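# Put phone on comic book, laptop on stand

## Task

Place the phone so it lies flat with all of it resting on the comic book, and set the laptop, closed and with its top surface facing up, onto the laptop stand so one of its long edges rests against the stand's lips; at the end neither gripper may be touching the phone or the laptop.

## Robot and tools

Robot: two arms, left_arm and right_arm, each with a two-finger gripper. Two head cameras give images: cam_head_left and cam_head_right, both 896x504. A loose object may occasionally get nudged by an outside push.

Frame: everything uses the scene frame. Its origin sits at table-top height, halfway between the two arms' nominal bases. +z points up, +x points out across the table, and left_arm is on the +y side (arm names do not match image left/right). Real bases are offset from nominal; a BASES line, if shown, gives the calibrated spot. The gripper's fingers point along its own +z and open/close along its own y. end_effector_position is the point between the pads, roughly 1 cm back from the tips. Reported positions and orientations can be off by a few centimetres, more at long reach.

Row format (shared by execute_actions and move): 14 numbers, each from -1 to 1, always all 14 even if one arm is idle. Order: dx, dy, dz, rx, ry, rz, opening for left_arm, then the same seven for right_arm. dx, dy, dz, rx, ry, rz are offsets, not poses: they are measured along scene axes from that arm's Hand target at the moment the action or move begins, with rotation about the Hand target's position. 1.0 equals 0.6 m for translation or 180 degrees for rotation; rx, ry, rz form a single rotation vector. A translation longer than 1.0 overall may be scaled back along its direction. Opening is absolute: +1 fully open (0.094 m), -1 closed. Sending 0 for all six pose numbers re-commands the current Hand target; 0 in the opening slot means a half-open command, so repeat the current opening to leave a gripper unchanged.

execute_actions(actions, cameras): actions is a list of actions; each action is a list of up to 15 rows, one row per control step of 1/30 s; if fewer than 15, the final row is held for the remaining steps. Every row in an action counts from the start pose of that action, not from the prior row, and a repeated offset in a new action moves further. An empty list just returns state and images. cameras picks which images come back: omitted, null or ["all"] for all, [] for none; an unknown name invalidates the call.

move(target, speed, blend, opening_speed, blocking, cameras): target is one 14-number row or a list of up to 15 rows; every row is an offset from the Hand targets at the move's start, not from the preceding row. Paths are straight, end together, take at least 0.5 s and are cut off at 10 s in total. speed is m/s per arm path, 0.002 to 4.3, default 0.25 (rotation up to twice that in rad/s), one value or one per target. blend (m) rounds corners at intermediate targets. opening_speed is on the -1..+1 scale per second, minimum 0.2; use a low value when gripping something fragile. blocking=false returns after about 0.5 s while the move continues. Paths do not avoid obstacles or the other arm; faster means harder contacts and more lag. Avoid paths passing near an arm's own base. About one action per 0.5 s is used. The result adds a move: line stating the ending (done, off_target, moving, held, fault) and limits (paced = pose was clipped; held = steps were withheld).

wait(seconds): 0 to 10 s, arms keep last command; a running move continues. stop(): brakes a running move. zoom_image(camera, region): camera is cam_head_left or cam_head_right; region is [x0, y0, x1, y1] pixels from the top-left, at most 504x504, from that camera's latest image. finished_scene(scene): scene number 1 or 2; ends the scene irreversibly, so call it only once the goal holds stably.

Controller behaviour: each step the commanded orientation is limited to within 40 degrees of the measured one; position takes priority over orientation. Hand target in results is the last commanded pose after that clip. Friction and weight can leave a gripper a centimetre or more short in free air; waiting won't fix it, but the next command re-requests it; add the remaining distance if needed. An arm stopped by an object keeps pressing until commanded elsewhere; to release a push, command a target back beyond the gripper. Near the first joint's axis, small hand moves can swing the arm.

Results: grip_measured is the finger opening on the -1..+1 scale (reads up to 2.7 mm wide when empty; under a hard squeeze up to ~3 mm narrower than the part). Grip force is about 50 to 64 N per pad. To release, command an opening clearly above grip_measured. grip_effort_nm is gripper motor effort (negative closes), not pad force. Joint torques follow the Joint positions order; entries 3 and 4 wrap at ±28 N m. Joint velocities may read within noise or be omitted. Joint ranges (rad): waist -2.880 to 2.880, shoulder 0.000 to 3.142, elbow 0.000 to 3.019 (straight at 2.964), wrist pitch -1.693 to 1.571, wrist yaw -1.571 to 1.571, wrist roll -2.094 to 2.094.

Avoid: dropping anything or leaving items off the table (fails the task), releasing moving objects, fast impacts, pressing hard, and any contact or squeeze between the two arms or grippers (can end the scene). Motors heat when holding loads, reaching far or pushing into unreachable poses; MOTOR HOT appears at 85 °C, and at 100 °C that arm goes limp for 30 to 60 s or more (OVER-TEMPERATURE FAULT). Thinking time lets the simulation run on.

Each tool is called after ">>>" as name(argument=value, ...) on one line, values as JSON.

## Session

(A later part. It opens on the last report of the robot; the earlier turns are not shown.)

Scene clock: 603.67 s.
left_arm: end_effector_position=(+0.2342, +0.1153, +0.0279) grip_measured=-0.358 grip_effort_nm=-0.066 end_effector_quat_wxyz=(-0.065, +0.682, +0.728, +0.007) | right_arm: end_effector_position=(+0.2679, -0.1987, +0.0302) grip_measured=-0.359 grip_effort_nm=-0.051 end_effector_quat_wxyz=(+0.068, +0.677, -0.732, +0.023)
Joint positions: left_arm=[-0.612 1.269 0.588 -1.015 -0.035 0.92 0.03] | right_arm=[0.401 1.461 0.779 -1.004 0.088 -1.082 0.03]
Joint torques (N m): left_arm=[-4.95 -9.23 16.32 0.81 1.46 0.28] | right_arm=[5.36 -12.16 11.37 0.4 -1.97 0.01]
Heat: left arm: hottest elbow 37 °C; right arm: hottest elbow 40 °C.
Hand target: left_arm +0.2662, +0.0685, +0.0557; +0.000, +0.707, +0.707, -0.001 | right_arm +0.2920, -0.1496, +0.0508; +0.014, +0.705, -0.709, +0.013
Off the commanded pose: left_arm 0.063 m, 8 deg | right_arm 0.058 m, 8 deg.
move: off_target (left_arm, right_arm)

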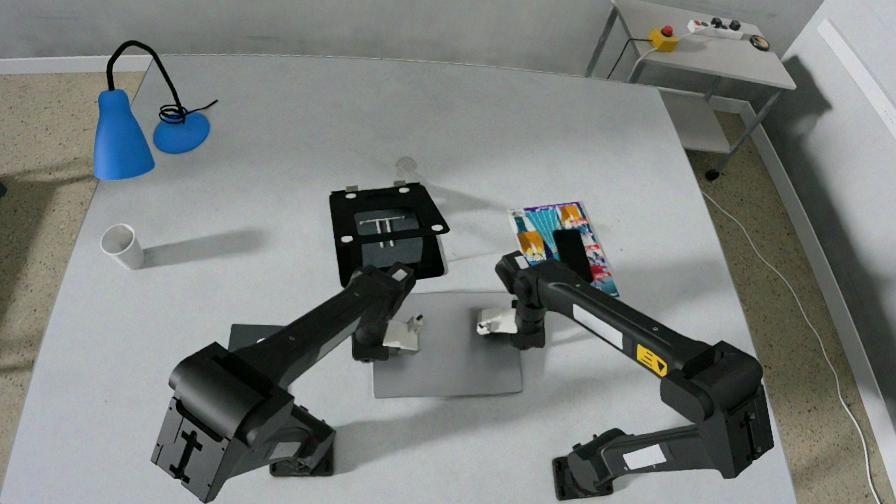

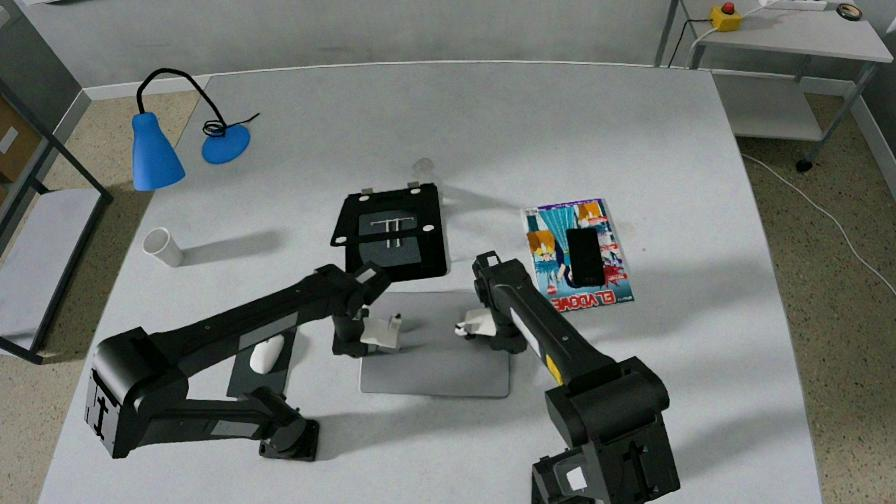

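>>> move(target=[[0,0.12,0,0,0.0,0,-0.36,0,-0.14,0,0,0,0,-0.36],[0,0.2,0.2,0,0.0,0,-0.36,0,-0.25,0.2,0,0,0,0.06],[0,0.25,0.25,0,0.0,0,-0.36,0,-0.25,0.15,0.251,0.251,-0.453,0.06]], speed=0.25)

>>> zoom_image(camera="cam_head_left", region=[320, 240, 620, 480])

>>> zoom_image(camera="cam_head_right", region=[320, 240, 620, 480])

Scene clock: 644.90 s.
left_arm: end_effector_position=(+0.2480, +0.2175, +0.1765) grip_measured=-0.358 grip_effort_nm=-0.071 end_effector_quat_wxyz=(-0.029, +0.709, +0.704, -0.021) | right_arm: end_effector_position=(+0.2942, -0.2967, +0.1497) grip_measured=+0.059 grip_effort_nm=0.066 end_effector_quat_wxyz=(-0.011, -0.020, +0.876, +0.481)
Joint positions: left_arm=[-0.145 0.956 0.805 -1.492 -0.003 1.462 0.03] | right_arm=[-0.386 1.532 0.957 -1.572 -0.876 -0.703 0.05]
Joint torques (N m): left_arm=[-0.26 -6.12 16.64 -0.16 0.14 0.07] | right_arm=[-0.38 -11.16 5.23 -0.39 -0.46 0.19]
Motor temperatures (°C): left_arm=[23 26 41 24 30 24 27] | right_arm=[27 35 43 25 29 23 25]
Heat: left arm: hottest elbow 41 °C; right arm: hottest elbow 43 °C.
Hand target: left_arm +0.2662, +0.2185, +0.2056; +0.000, +0.707, +0.707, +0.000 | right_arm +0.2920, -0.2995, +0.1407; -0.018, -0.006, +0.874, +0.486
Off the commanded pose: left_arm 0.034 m, 4 deg | right_arm 0.010 m, 2 deg.
move: off_target (left_arm); target 2's new opening was sent with right_arm's hand 0.027 m and 3 deg from that target

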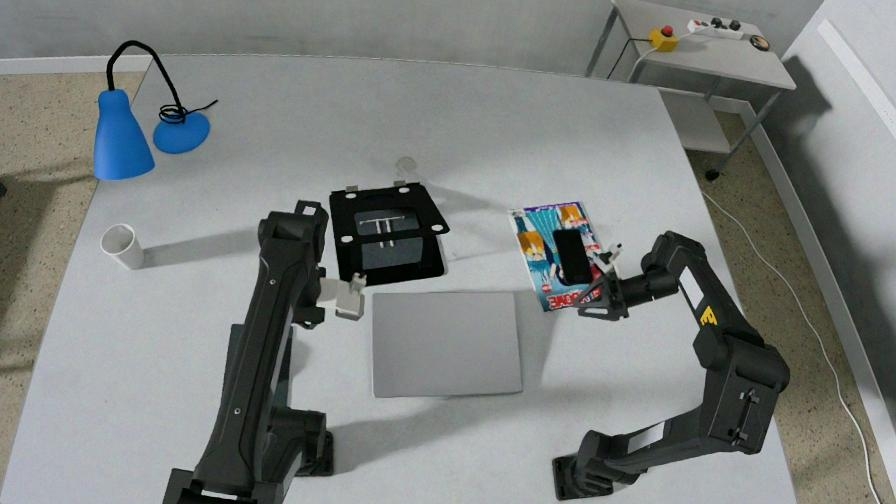

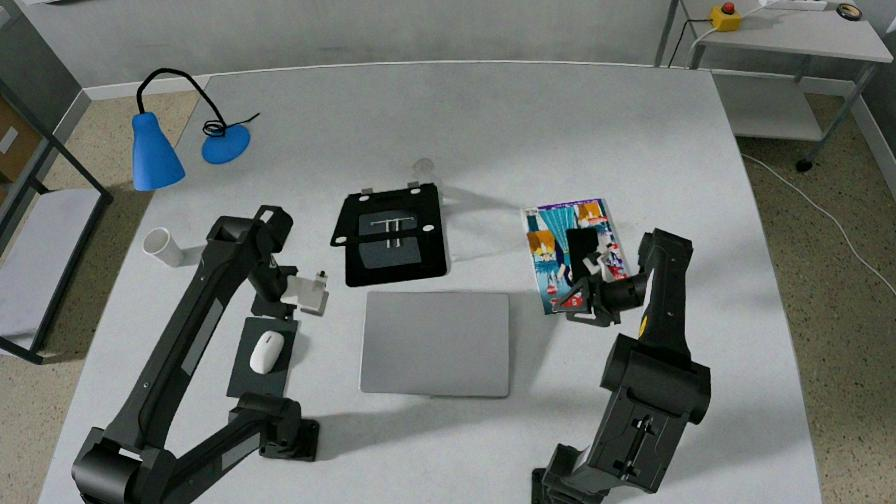

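Scaled by 1.680.

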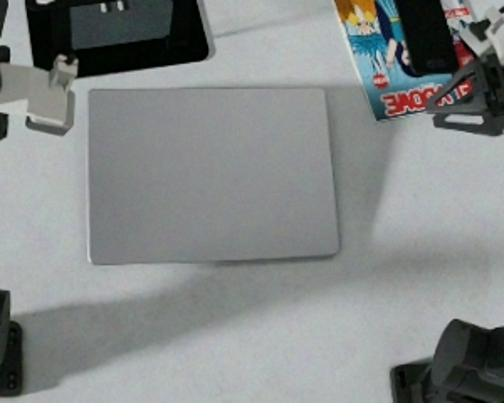

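Scaled by 1.680.

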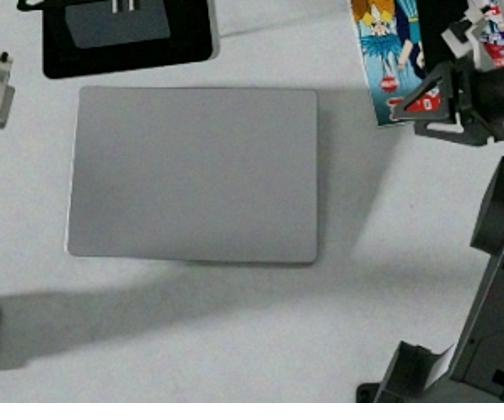

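>>> zoom_image(camera="cam_head_left", region=[440, 370, 530, 410])

>>> zoom_image(camera="cam_head_right", region=[355, 360, 445, 410])

>>> zoom_image(camera="cam_head_right", region=[355, 280, 395, 330])

Scaled by 5.600.

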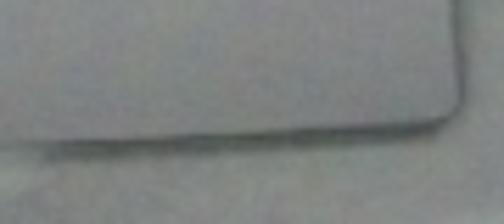

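Scaled by 5.600.

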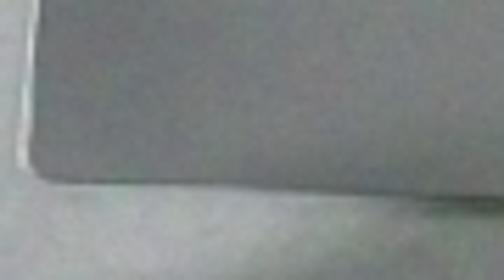

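Scaled by 10.080.

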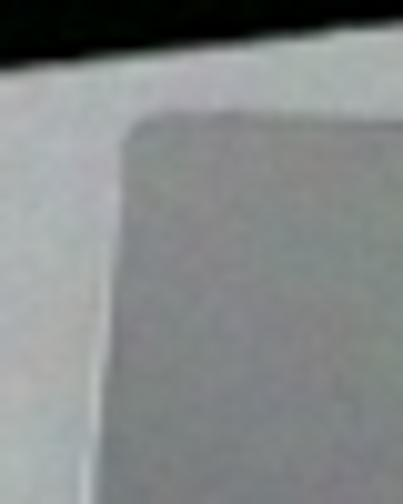

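>>> move(target=[[0,0,0,0,0.0,0,-0.36,-0.006,0.02,-0.18,0,0,0,0.06]], speed=0.12)

>>> zoom_image(camera="cam_head_left", region=[460, 280, 640, 420])

>>> zoom_image(camera="cam_head_right", region=[460, 280, 640, 420])

Scene clock: 655.47 s.
left_arm: end_effector_position=(+0.2477, +0.2175, +0.1773) grip_measured=-0.358 grip_effort_nm=-0.071 end_effector_quat_wxyz=(-0.028, +0.709, +0.704, -0.020) | right_arm: end_effector_position=(+0.2922, -0.2930, +0.0403) grip_measured=+0.059 grip_effort_nm=0.066 end_effector_quat_wxyz=(-0.006, -0.009, +0.876, +0.482)
Joint positions: left_arm=[-0.145 0.952 0.805 -1.493 -0.003 1.462 0.03] | right_arm=[-0.382 1.731 0.835 -1.226 -0.891 -0.667 0.05]
Joint torques (N m): left_arm=[-0.26 -6.48 16.77 -0.29 0.16 0.09] | right_arm=[1.38 -12.16 3.85 -0.27 -0.47 0.17]
Heat: left arm: hottest elbow 40 °C; right arm: hottest elbow 41 °C.
Hand target: left_arm +0.2661, +0.2185, +0.2057; +0.000, +0.707, +0.707, +0.000 | right_arm +0.2885, -0.2875, +0.0328; -0.018, -0.007, +0.874, +0.486
Off the commanded pose: left_arm 0.034 m, 4 deg | right_arm 0.010 m, 1 deg.
move: off_target (left_arm)

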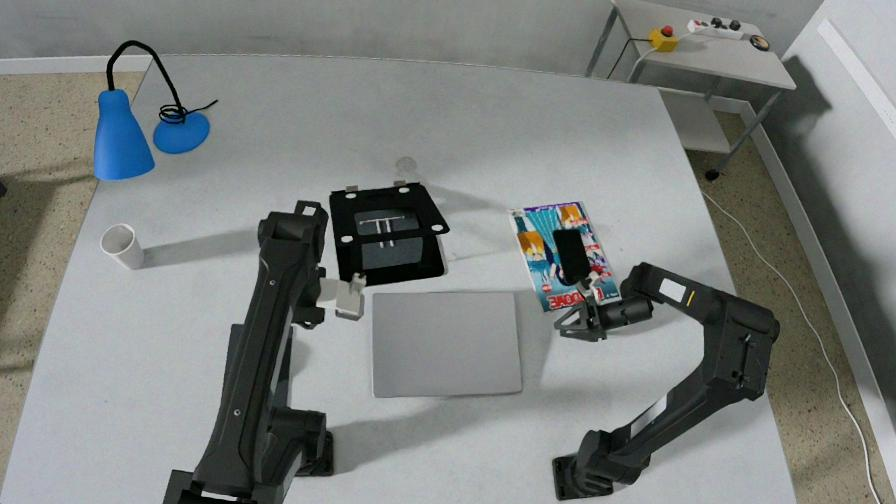

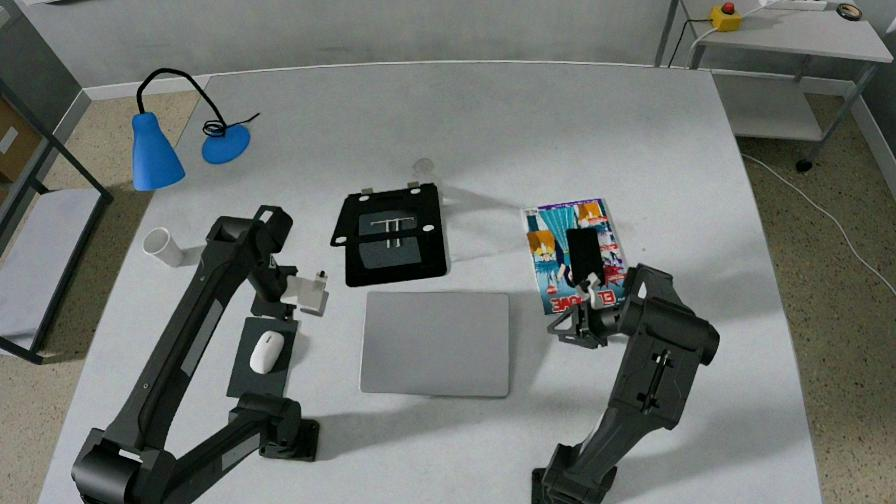

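Scaled by 2.800.

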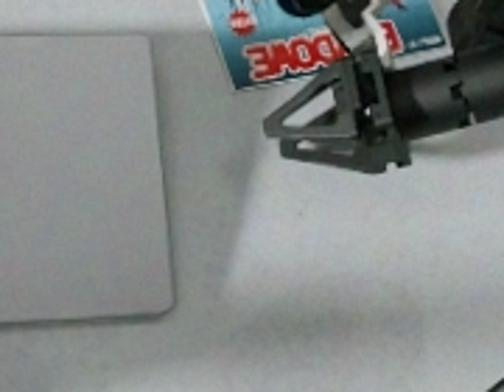

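Scaled by 2.800.

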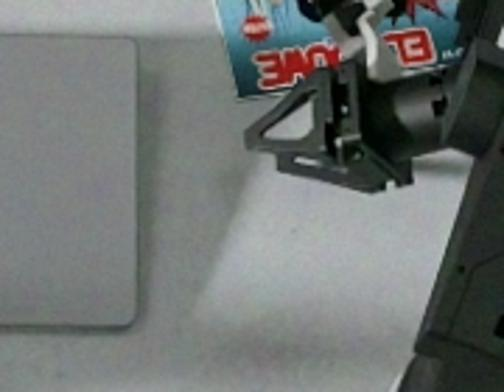

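>>> move(target=[[0,0,0,0,0.0,0,-0.36,-0.045,0.0,0,0,0,0,0.06],[0,0,0,0,0.0,0,-0.36,-0.045,0.11,-0.025,0,0,0,0.06]], speed=0.1)

>>> zoom_image(camera="cam_head_left", region=[480, 300, 600, 400])

>>> zoom_image(camera="cam_head_right", region=[460, 300, 580, 400])

Scene clock: 662.97 s.
left_arm: end_effector_position=(+0.2477, +0.2175, +0.1773) grip_measured=-0.358 grip_effort_nm=-0.066 end_effector_quat_wxyz=(-0.028, +0.709, +0.704, -0.020) | right_arm: end_effector_position=(+0.2720, -0.2285, +0.0288) grip_measured=+0.059 grip_effort_nm=0.066 end_effector_quat_wxyz=(-0.004, -0.002, +0.871, +0.491)
Joint positions: left_arm=[-0.145 0.952 0.805 -1.493 -0.003 1.462 0.03] | right_arm=[-0.22 1.65 0.678 -0.951 -0.987 -0.409 0.05]
Joint torques (N m): left_arm=[-0.38 -6.12 16.65 -0.24 0.19 0.05] | right_arm=[1.96 -11.05 2.59 0.54 0.1 0.12]
Heat: left arm: hottest elbow 40 °C; right arm: hottest elbow 40 °C.
Hand target: left_arm +0.2661, +0.2185, +0.2057; +0.000, +0.707, +0.707, +0.000 | right_arm +0.2615, -0.2216, +0.0178; -0.018, -0.006, +0.874, +0.486
Off the commanded pose: left_arm 0.034 m, 4 deg | right_arm 0.017 m, 2 deg.
move: off_target (left_arm, right_arm)

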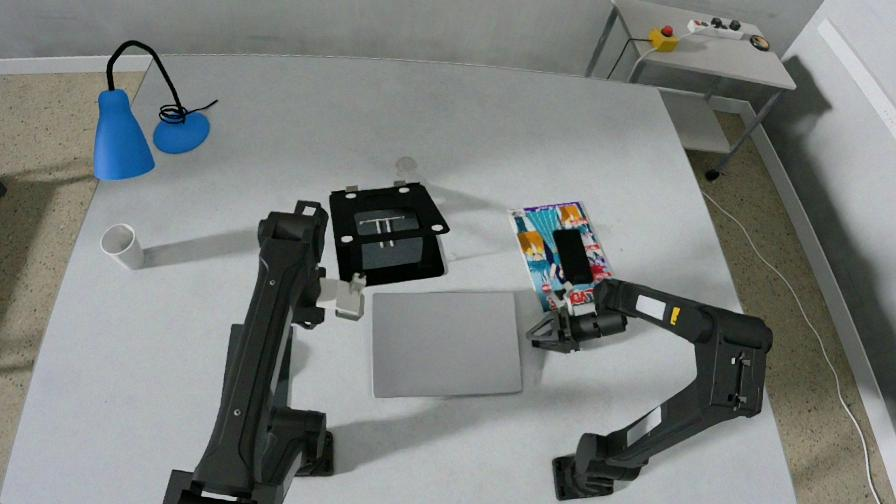

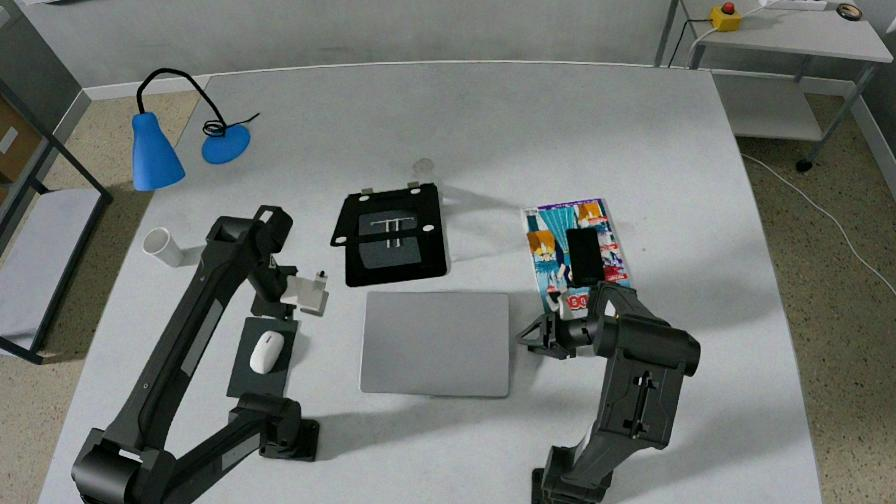

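Scaled by 4.200.

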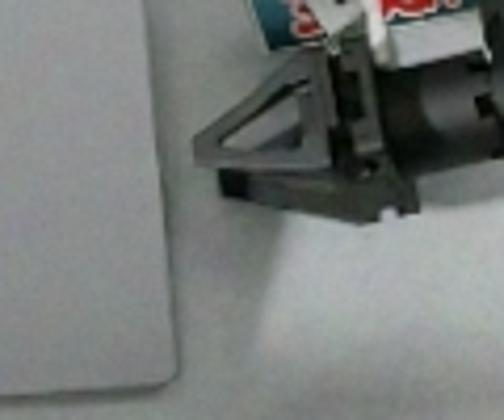

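Scaled by 4.200.

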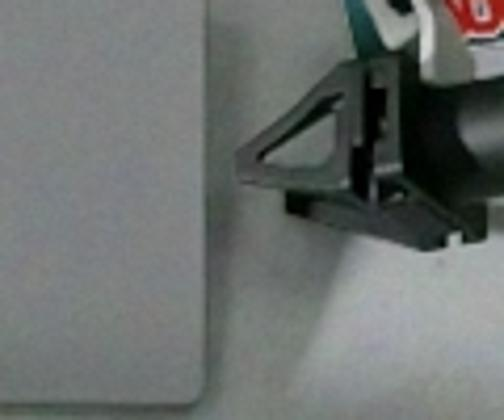

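>>> move(target=[[0,0,0,0,0.0,0,-0.36,0.0,0.055,-0.02,0,0,0,0.06]], speed=0.06)

>>> zoom_image(camera="cam_head_left", region=[480, 300, 600, 400])

>>> zoom_image(camera="cam_head_right", region=[460, 300, 580, 400])

Scene clock: 668.73 s.
left_arm: end_effector_position=(+0.2477, +0.2175, +0.1773) grip_measured=-0.358 grip_effort_nm=-0.071 end_effector_quat_wxyz=(-0.028, +0.709, +0.704, -0.020) | right_arm: end_effector_position=(+0.2802, -0.1973, +0.0285) grip_measured=+0.059 grip_effort_nm=0.066 end_effector_quat_wxyz=(+0.011, -0.005, +0.868, +0.497)
Joint positions: left_arm=[-0.145 0.952 0.805 -1.493 -0.003 1.462 0.03] | right_arm=[-0.121 1.619 0.64 -0.759 -1.032 -0.223 0.05]
Joint torques (N m): left_arm=[-0.44 -6.3 16.68 -0.42 0.16 0.09] | right_arm=[2.55 -8.82 2.11 0.79 0.57 0.09]
Heat: left arm: hottest elbow 40 °C; right arm: hottest elbow 39 °C.
Hand target: left_arm +0.2661, +0.2185, +0.2057; +0.000, +0.707, +0.707, +0.000 | right_arm +0.2614, -0.1886, +0.0057; -0.018, -0.006, +0.874, +0.485
Off the commanded pose: left_arm 0.034 m, 4 deg | right_arm 0.031 m, 4 deg.
move: off_target (left_arm, right_arm)

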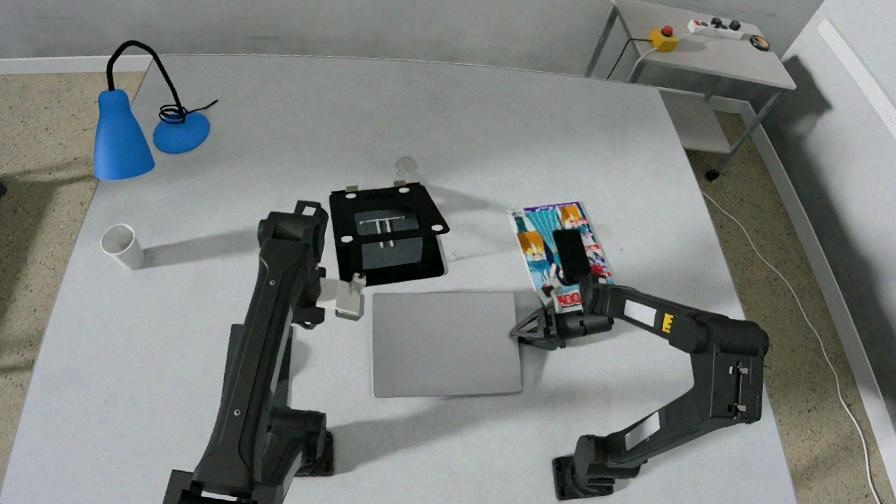

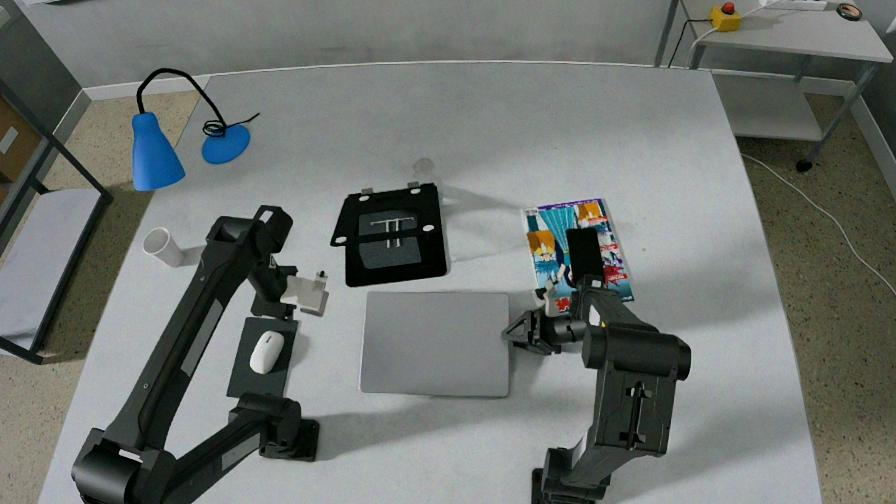

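Scaled by 4.200.

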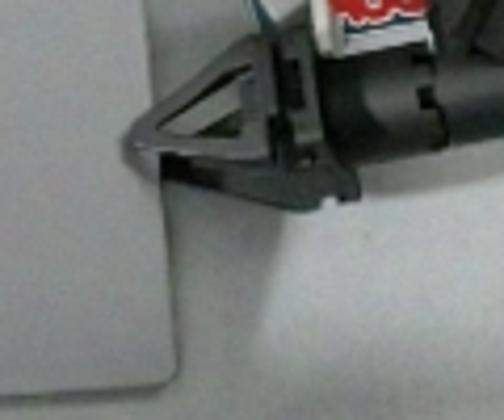

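Scaled by 4.200.

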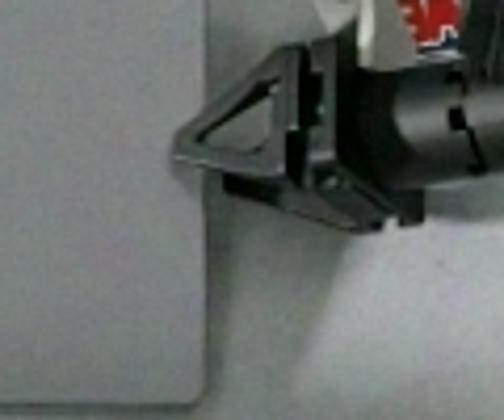

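>>> move(target=[[0,0,0,0,0.0,0,-0.36,0.0,0.02,0,0,0,0,-1]], speed=0.04, opening_speed=0.35)

>>> zoom_image(camera="cam_head_left", region=[480, 300, 600, 400])

>>> zoom_image(camera="cam_head_right", region=[460, 300, 580, 400])

Scene clock: 675.97 s.
left_arm: end_effector_position=(+0.2477, +0.2175, +0.1773) grip_measured=-0.358 grip_effort_nm=-0.071 end_effector_quat_wxyz=(-0.028, +0.709, +0.704, -0.020) | right_arm: end_effector_position=(+0.2807, -0.1811, +0.0275) grip_measured=-0.519 grip_effort_nm=-1.038 end_effector_quat_wxyz=(+0.017, -0.019, +0.865, +0.502)
Joint positions: left_arm=[-0.145 0.952 0.805 -1.493 -0.003 1.462 0.03] | right_arm=[-0.072 1.615 0.624 -0.675 -1.05 -0.165 0.023]
Joint torques (N m): left_arm=[-0.32 -5.95 16.68 -0.28 0.17 0.11] | right_arm=[2.02 -9.23 2.25 0.36 0.93 0.31]
Motor temperatures (°C): left_arm=[23 26 40 24 28 24 27] | right_arm=[27 35 38 25 27 23 25]
Heat: left arm: hottest elbow 40 °C; right arm: hottest elbow 38 °C.
Hand target: left_arm +0.2661, +0.2184, +0.2057; +0.000, +0.707, +0.707, +0.000 | right_arm +0.2614, -0.1766, +0.0057; -0.018, -0.006, +0.874, +0.485
Off the commanded pose: left_arm 0.034 m, 4 deg | right_arm 0.029 m, 5 deg.
move: off_target (left_arm, right_arm)

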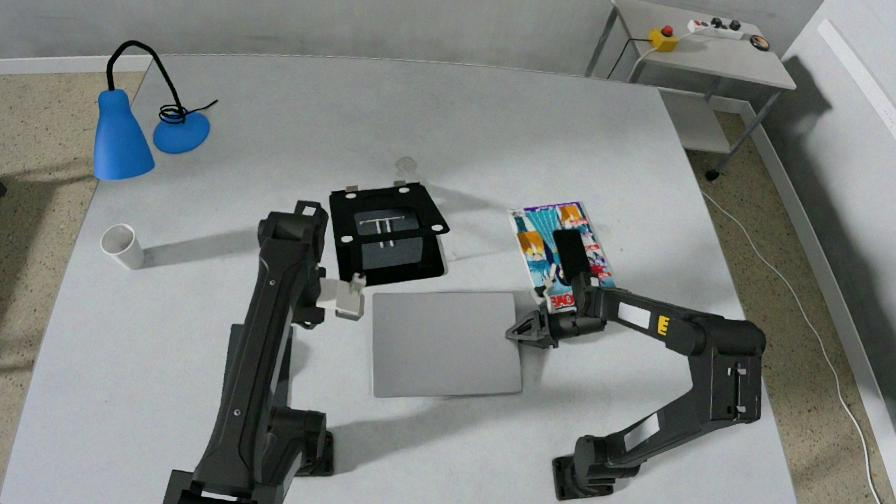

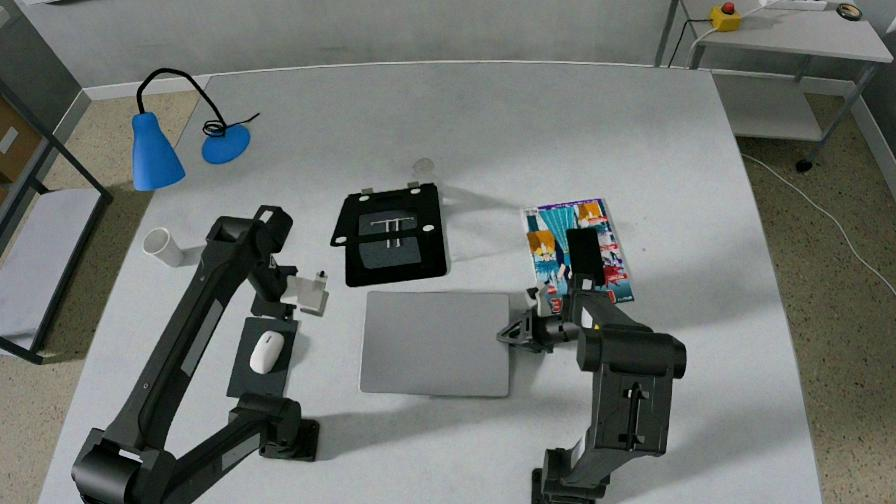

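Scaled by 4.200.

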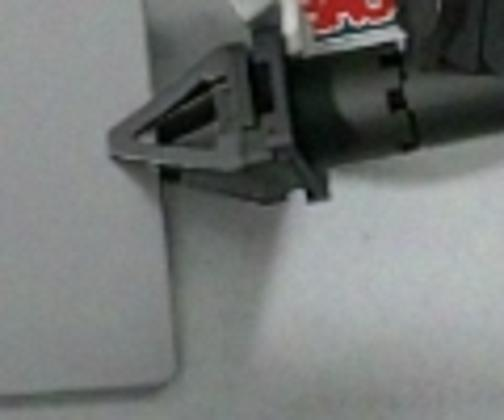

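Scaled by 4.200.

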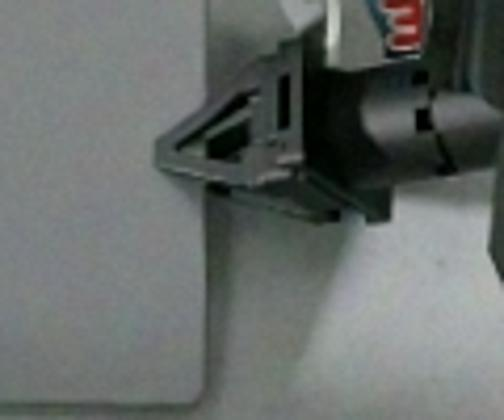

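>>> move(target=[[0,0,0,0,0.0,0,-0.36,0.03,0.0,0.1,0,0,0,-1]], speed=0.05)

>>> zoom_image(camera="cam_head_left", region=[360, 270, 600, 420])

>>> zoom_image(camera="cam_head_right", region=[340, 270, 580, 420])

Scene clock: 681.17 s.
left_arm: end_effector_position=(+0.2477, +0.2175, +0.1773) grip_measured=-0.358 grip_effort_nm=-0.066 end_effector_quat_wxyz=(-0.028, +0.709, +0.704, -0.020) | right_arm: end_effector_position=(+0.2668, -0.1779, +0.0543) grip_measured=-0.570 grip_effort_nm=-1.018 end_effector_quat_wxyz=(-0.021, -0.006, +0.870, +0.492)
Joint positions: left_arm=[-0.145 0.952 0.805 -1.493 -0.003 1.462 0.03] | right_arm=[-0.056 1.529 0.642 -0.848 -1.023 -0.156 0.02]
Joint torques (N m): left_arm=[-0.38 -6.18 16.55 -0.35 0.17 0.09] | right_arm=[1.38 -12.45 7.61 -0.92 -0.08 0.34]
Heat: left arm: hottest elbow 40 °C; right arm: hottest elbow 37 °C.
Hand target: left_arm +0.2661, +0.2184, +0.2057; +0.000, +0.707, +0.707, +0.000 | right_arm +0.2793, -0.1765, +0.0657; -0.018, -0.006, +0.874, +0.486
Off the commanded pose: left_arm 0.034 m, 4 deg | right_arm 0.017 m, 1 deg.
move: off_target (left_arm, right_arm)

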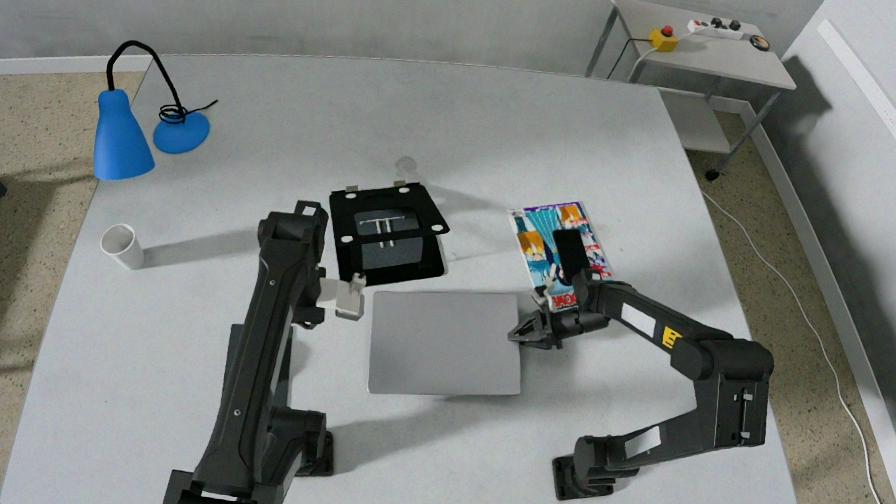

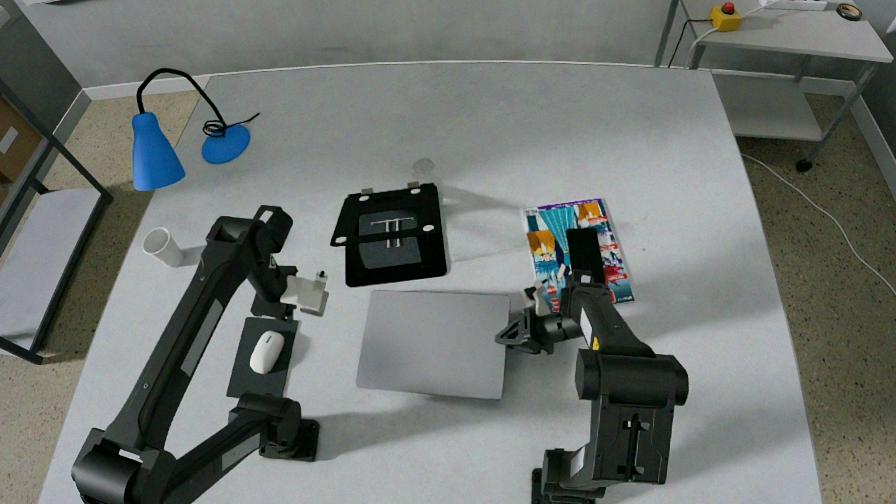

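Scaled by 2.100.

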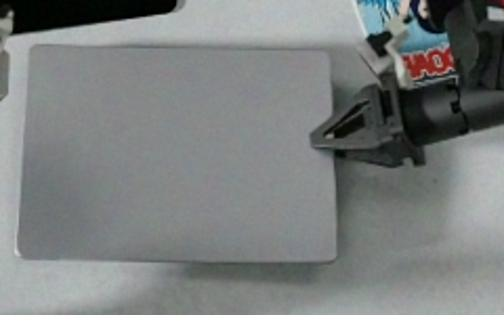

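Scaled by 2.100.

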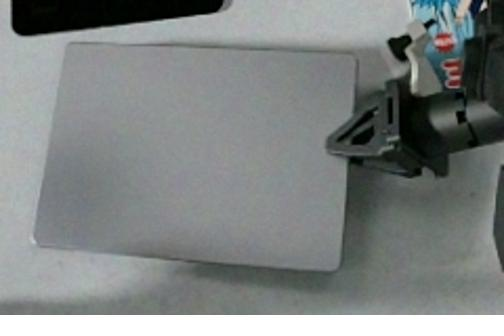

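>>> move(target=[[-0.027,0.095,-0.076,-0.251,0.251,0.453,0.06,0.0,0.0,0.0,0,0,0,-1]], speed=0.3)

>>> zoom_image(camera="cam_head_left", region=[260, 270, 440, 410])

>>> zoom_image(camera="cam_head_right", region=[240, 270, 420, 410])

Scene clock: 692.77 s.
left_arm: end_effector_position=(+0.2551, +0.2752, +0.1611) grip_measured=+0.058 grip_effort_nm=0.129 end_effector_quat_wxyz=(+0.043, +0.000, +0.901, -0.432) | right_arm: end_effector_position=(+0.2670, -0.1779, +0.0545) grip_measured=-0.571 grip_effort_nm=-1.033 end_effector_quat_wxyz=(-0.021, -0.006, +0.870, +0.492)
Joint positions: left_arm=[0.64 1.271 0.771 -1.666 0.719 0.899 0.05] | right_arm=[-0.056 1.529 0.643 -0.848 -1.023 -0.156 0.02]
Joint torques (N m): left_arm=[-0.21 -7.65 7.27 -1.13 0.48 0.02] | right_arm=[1.26 -12.4 7.66 -0.87 -0.08 0.34]
Heat: left arm: hottest elbow 41 °C; right arm: hottest elbow 38 °C.
Hand target: left_arm +0.2500, +0.2755, +0.1601; +0.001, +0.000, +0.875, -0.485 | right_arm +0.2793, -0.1765, +0.0657; -0.018, -0.006, +0.874, +0.486
Off the commanded pose: left_arm 0.005 m, 8 deg | right_arm 0.017 m, 1 deg.
joint sent to its limit (left arm) — joint 4 (wrist pitch), lower limit. The joint targets are off in orientation, not in position.
move: off_target (left_arm, right_arm)

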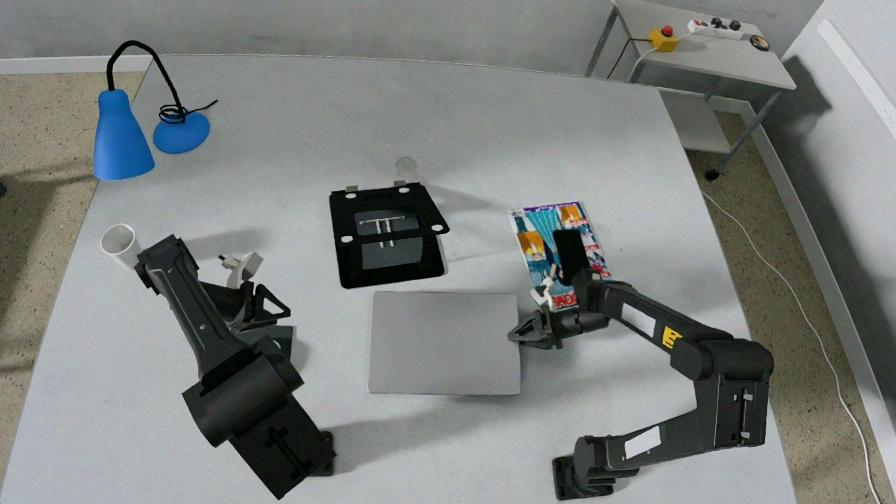

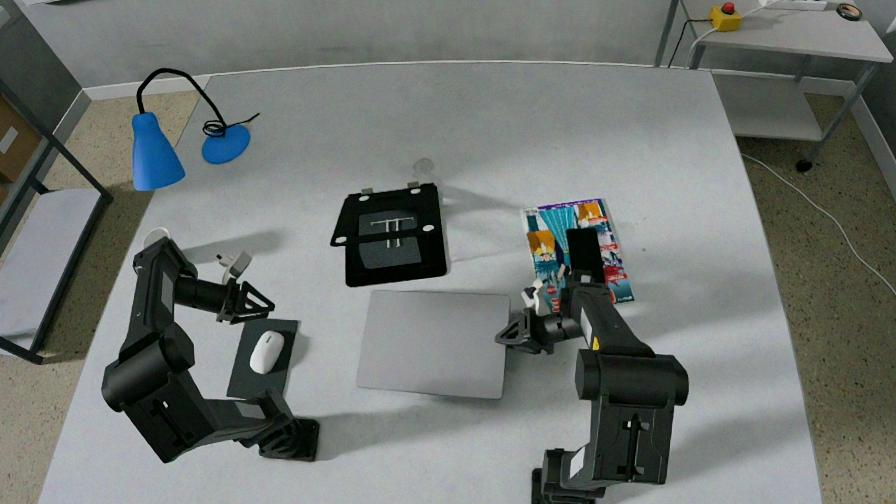

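Scaled by 2.800.

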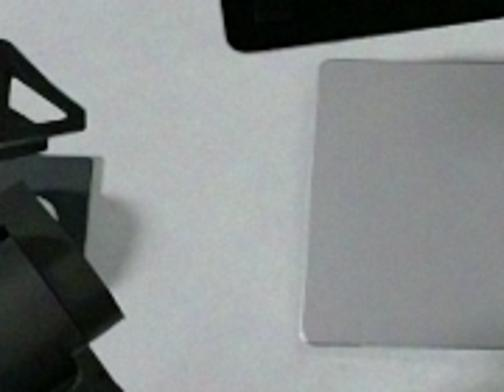

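Scaled by 2.800.

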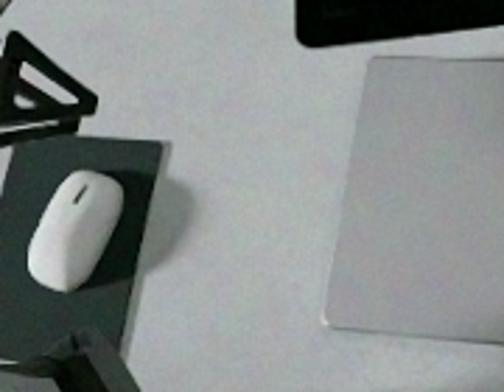

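>>> move(target=[[-0.008,-0.108,-0.1,0,0,0,0.06,0.0,0.0,0.0,0,0,0,-1],[-0.008,-0.108,-0.21,0,0,0,0.06,0.0,0.0,0.0,0,0,0,-1]], speed=0.15)

>>> zoom_image(camera="cam_head_left", region=[280, 290, 400, 390])

>>> zoom_image(camera="cam_head_right", region=[280, 290, 400, 390])

Scene clock: 698.97 s.
left_arm: end_effector_position=(+0.2477, +0.2158, +0.0373) grip_measured=+0.058 grip_effort_nm=0.125 end_effector_quat_wxyz=(+0.008, -0.001, +0.876, -0.482) | right_arm: end_effector_position=(+0.2670, -0.1779, +0.0545) grip_measured=-0.571 grip_effort_nm=-1.038 end_effector_quat_wxyz=(-0.021, -0.006, +0.870, +0.492)
Joint positions: left_arm=[0.477 1.553 0.551 -1.206 0.842 0.798 0.05] | right_arm=[-0.056 1.529 0.643 -0.848 -1.023 -0.156 0.02]
Joint torques (N m): left_arm=[-2.67 -7.94 4.03 -0.44 0.47 0.04] | right_arm=[1.32 -12.4 7.62 -0.85 -0.07 0.33]
Heat: left arm: hottest elbow 40 °C; right arm: hottest elbow 38 °C.
Hand target: left_arm +0.2452, +0.2107, +0.0341; +0.001, +0.000, +0.875, -0.485 | right_arm +0.2793, -0.1765, +0.0657; -0.018, -0.006, +0.874, +0.486
Off the commanded pose: left_arm 0.006 m, 1 deg | right_arm 0.017 m, 1 deg.
move: off_target (right_arm)

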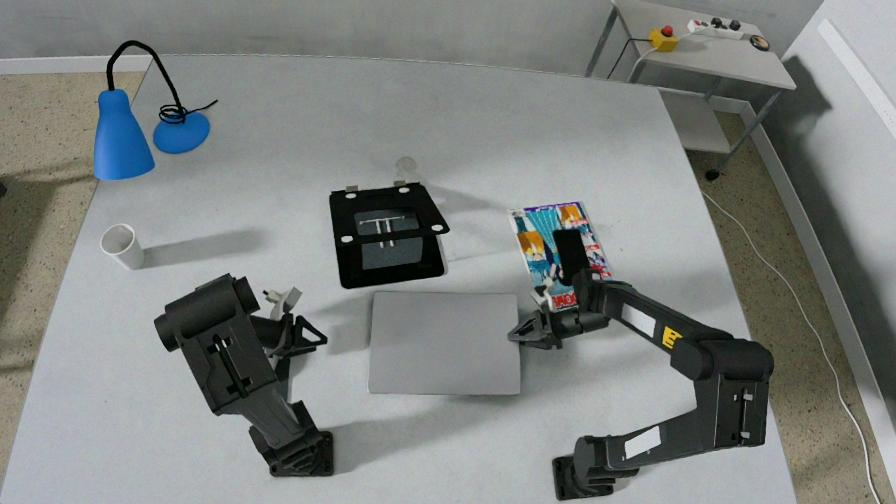

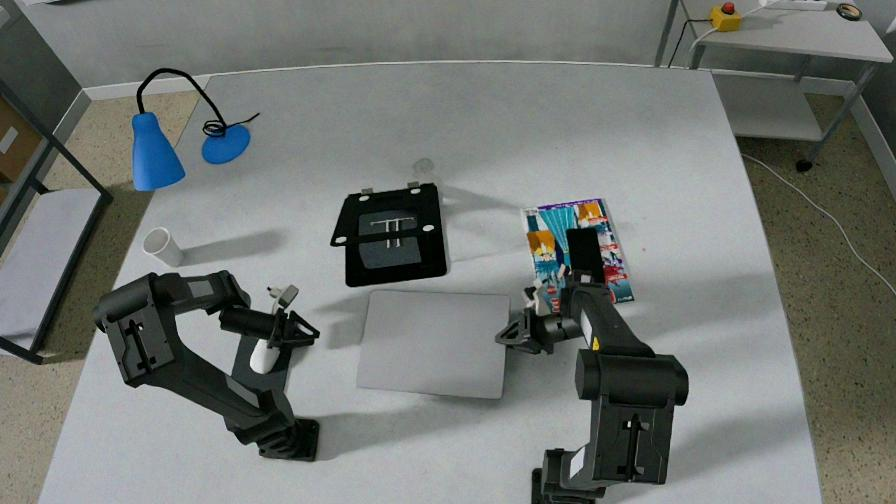

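Scaled by 4.200.

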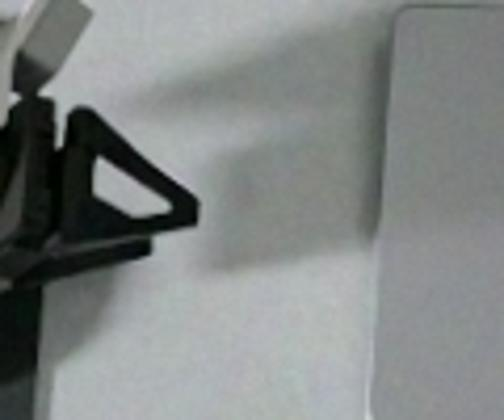

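Scaled by 4.200.

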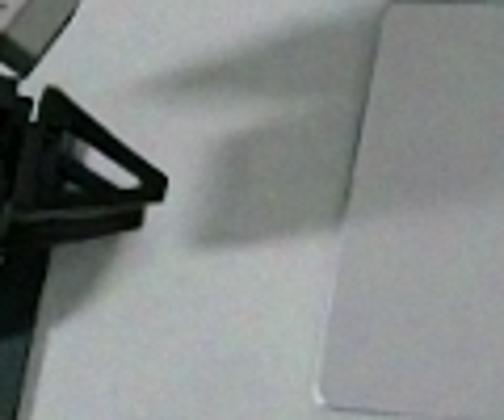

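>>> move(target=[[0,-0.15,-0.01,0,0,0,0.06,0.0,0.0,0.0,0,0,0,-1]], speed=0.1)

>>> zoom_image(camera="cam_head_left", region=[310, 290, 430, 390])

>>> zoom_image(camera="cam_head_right", region=[310, 290, 430, 390])

Scene clock: 704.80 s.
left_arm: end_effector_position=(+0.2482, +0.1240, +0.0274) grip_measured=+0.058 grip_effort_nm=0.129 end_effector_quat_wxyz=(-0.001, -0.007, +0.873, -0.487) | right_arm: end_effector_position=(+0.2670, -0.1779, +0.0545) grip_measured=-0.571 grip_effort_nm=-1.038 end_effector_quat_wxyz=(-0.021, -0.006, +0.870, +0.492)
Joint positions: left_arm=[0.1 1.419 0.402 -0.749 1.005 0.219 0.05] | right_arm=[-0.056 1.529 0.643 -0.848 -1.023 -0.156 0.02]
Joint torques (N m): left_arm=[-3.02 -8.23 4.59 0.39 0.39 -0.02] | right_arm=[1.2 -12.51 7.64 -0.88 -0.07 0.33]
Heat: left arm: hottest elbow 39 °C; right arm: hottest elbow 38 °C.
Hand target: left_arm +0.2452, +0.1207, +0.0281; +0.001, +0.000, +0.875, -0.485 | right_arm +0.2793, -0.1765, +0.0657; -0.018, -0.006, +0.874, +0.486
Off the commanded pose: left_arm 0.005 m, 1 deg | right_arm 0.017 m, 1 deg.
move: off_target (right_arm)

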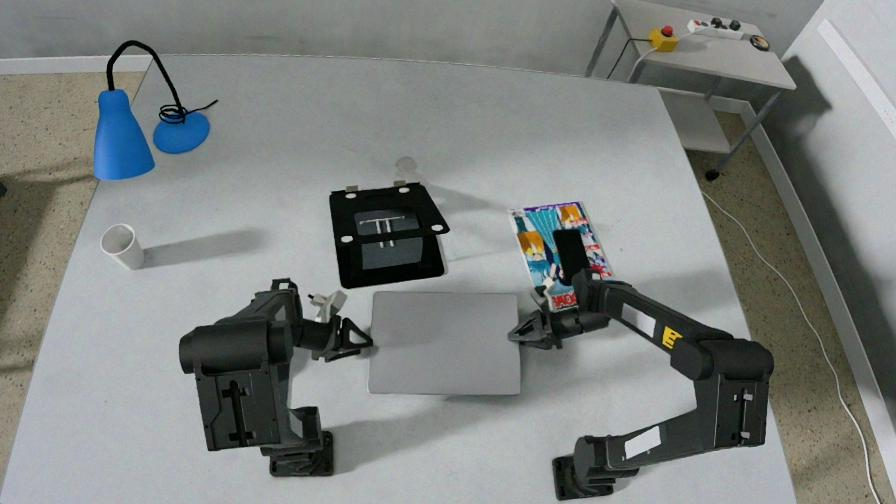

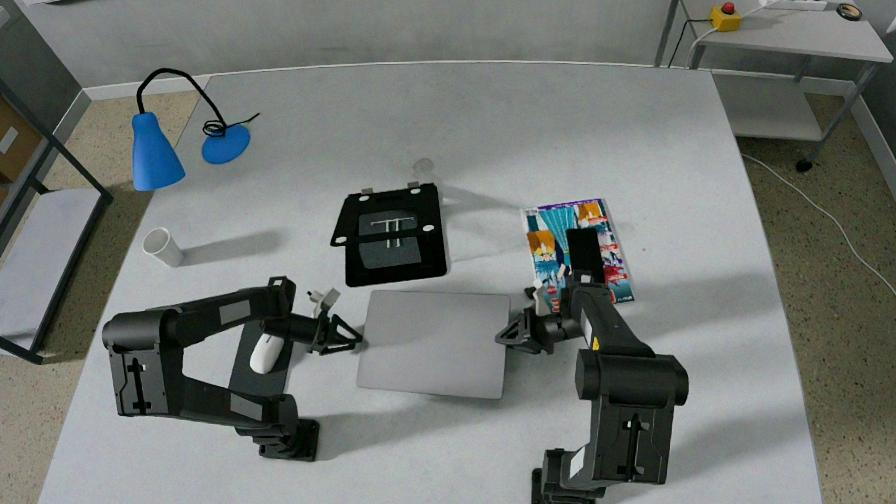

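Scaled by 4.200.

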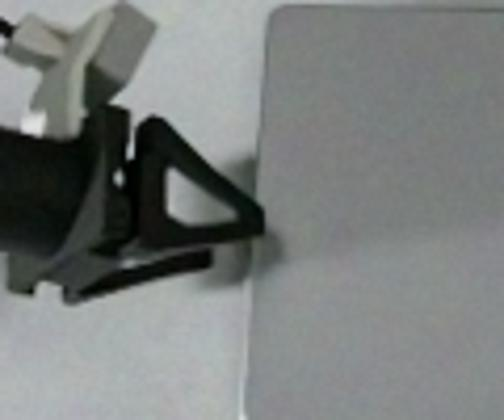

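Scaled by 4.200.

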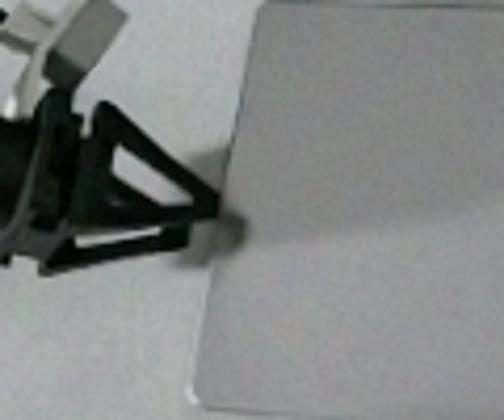

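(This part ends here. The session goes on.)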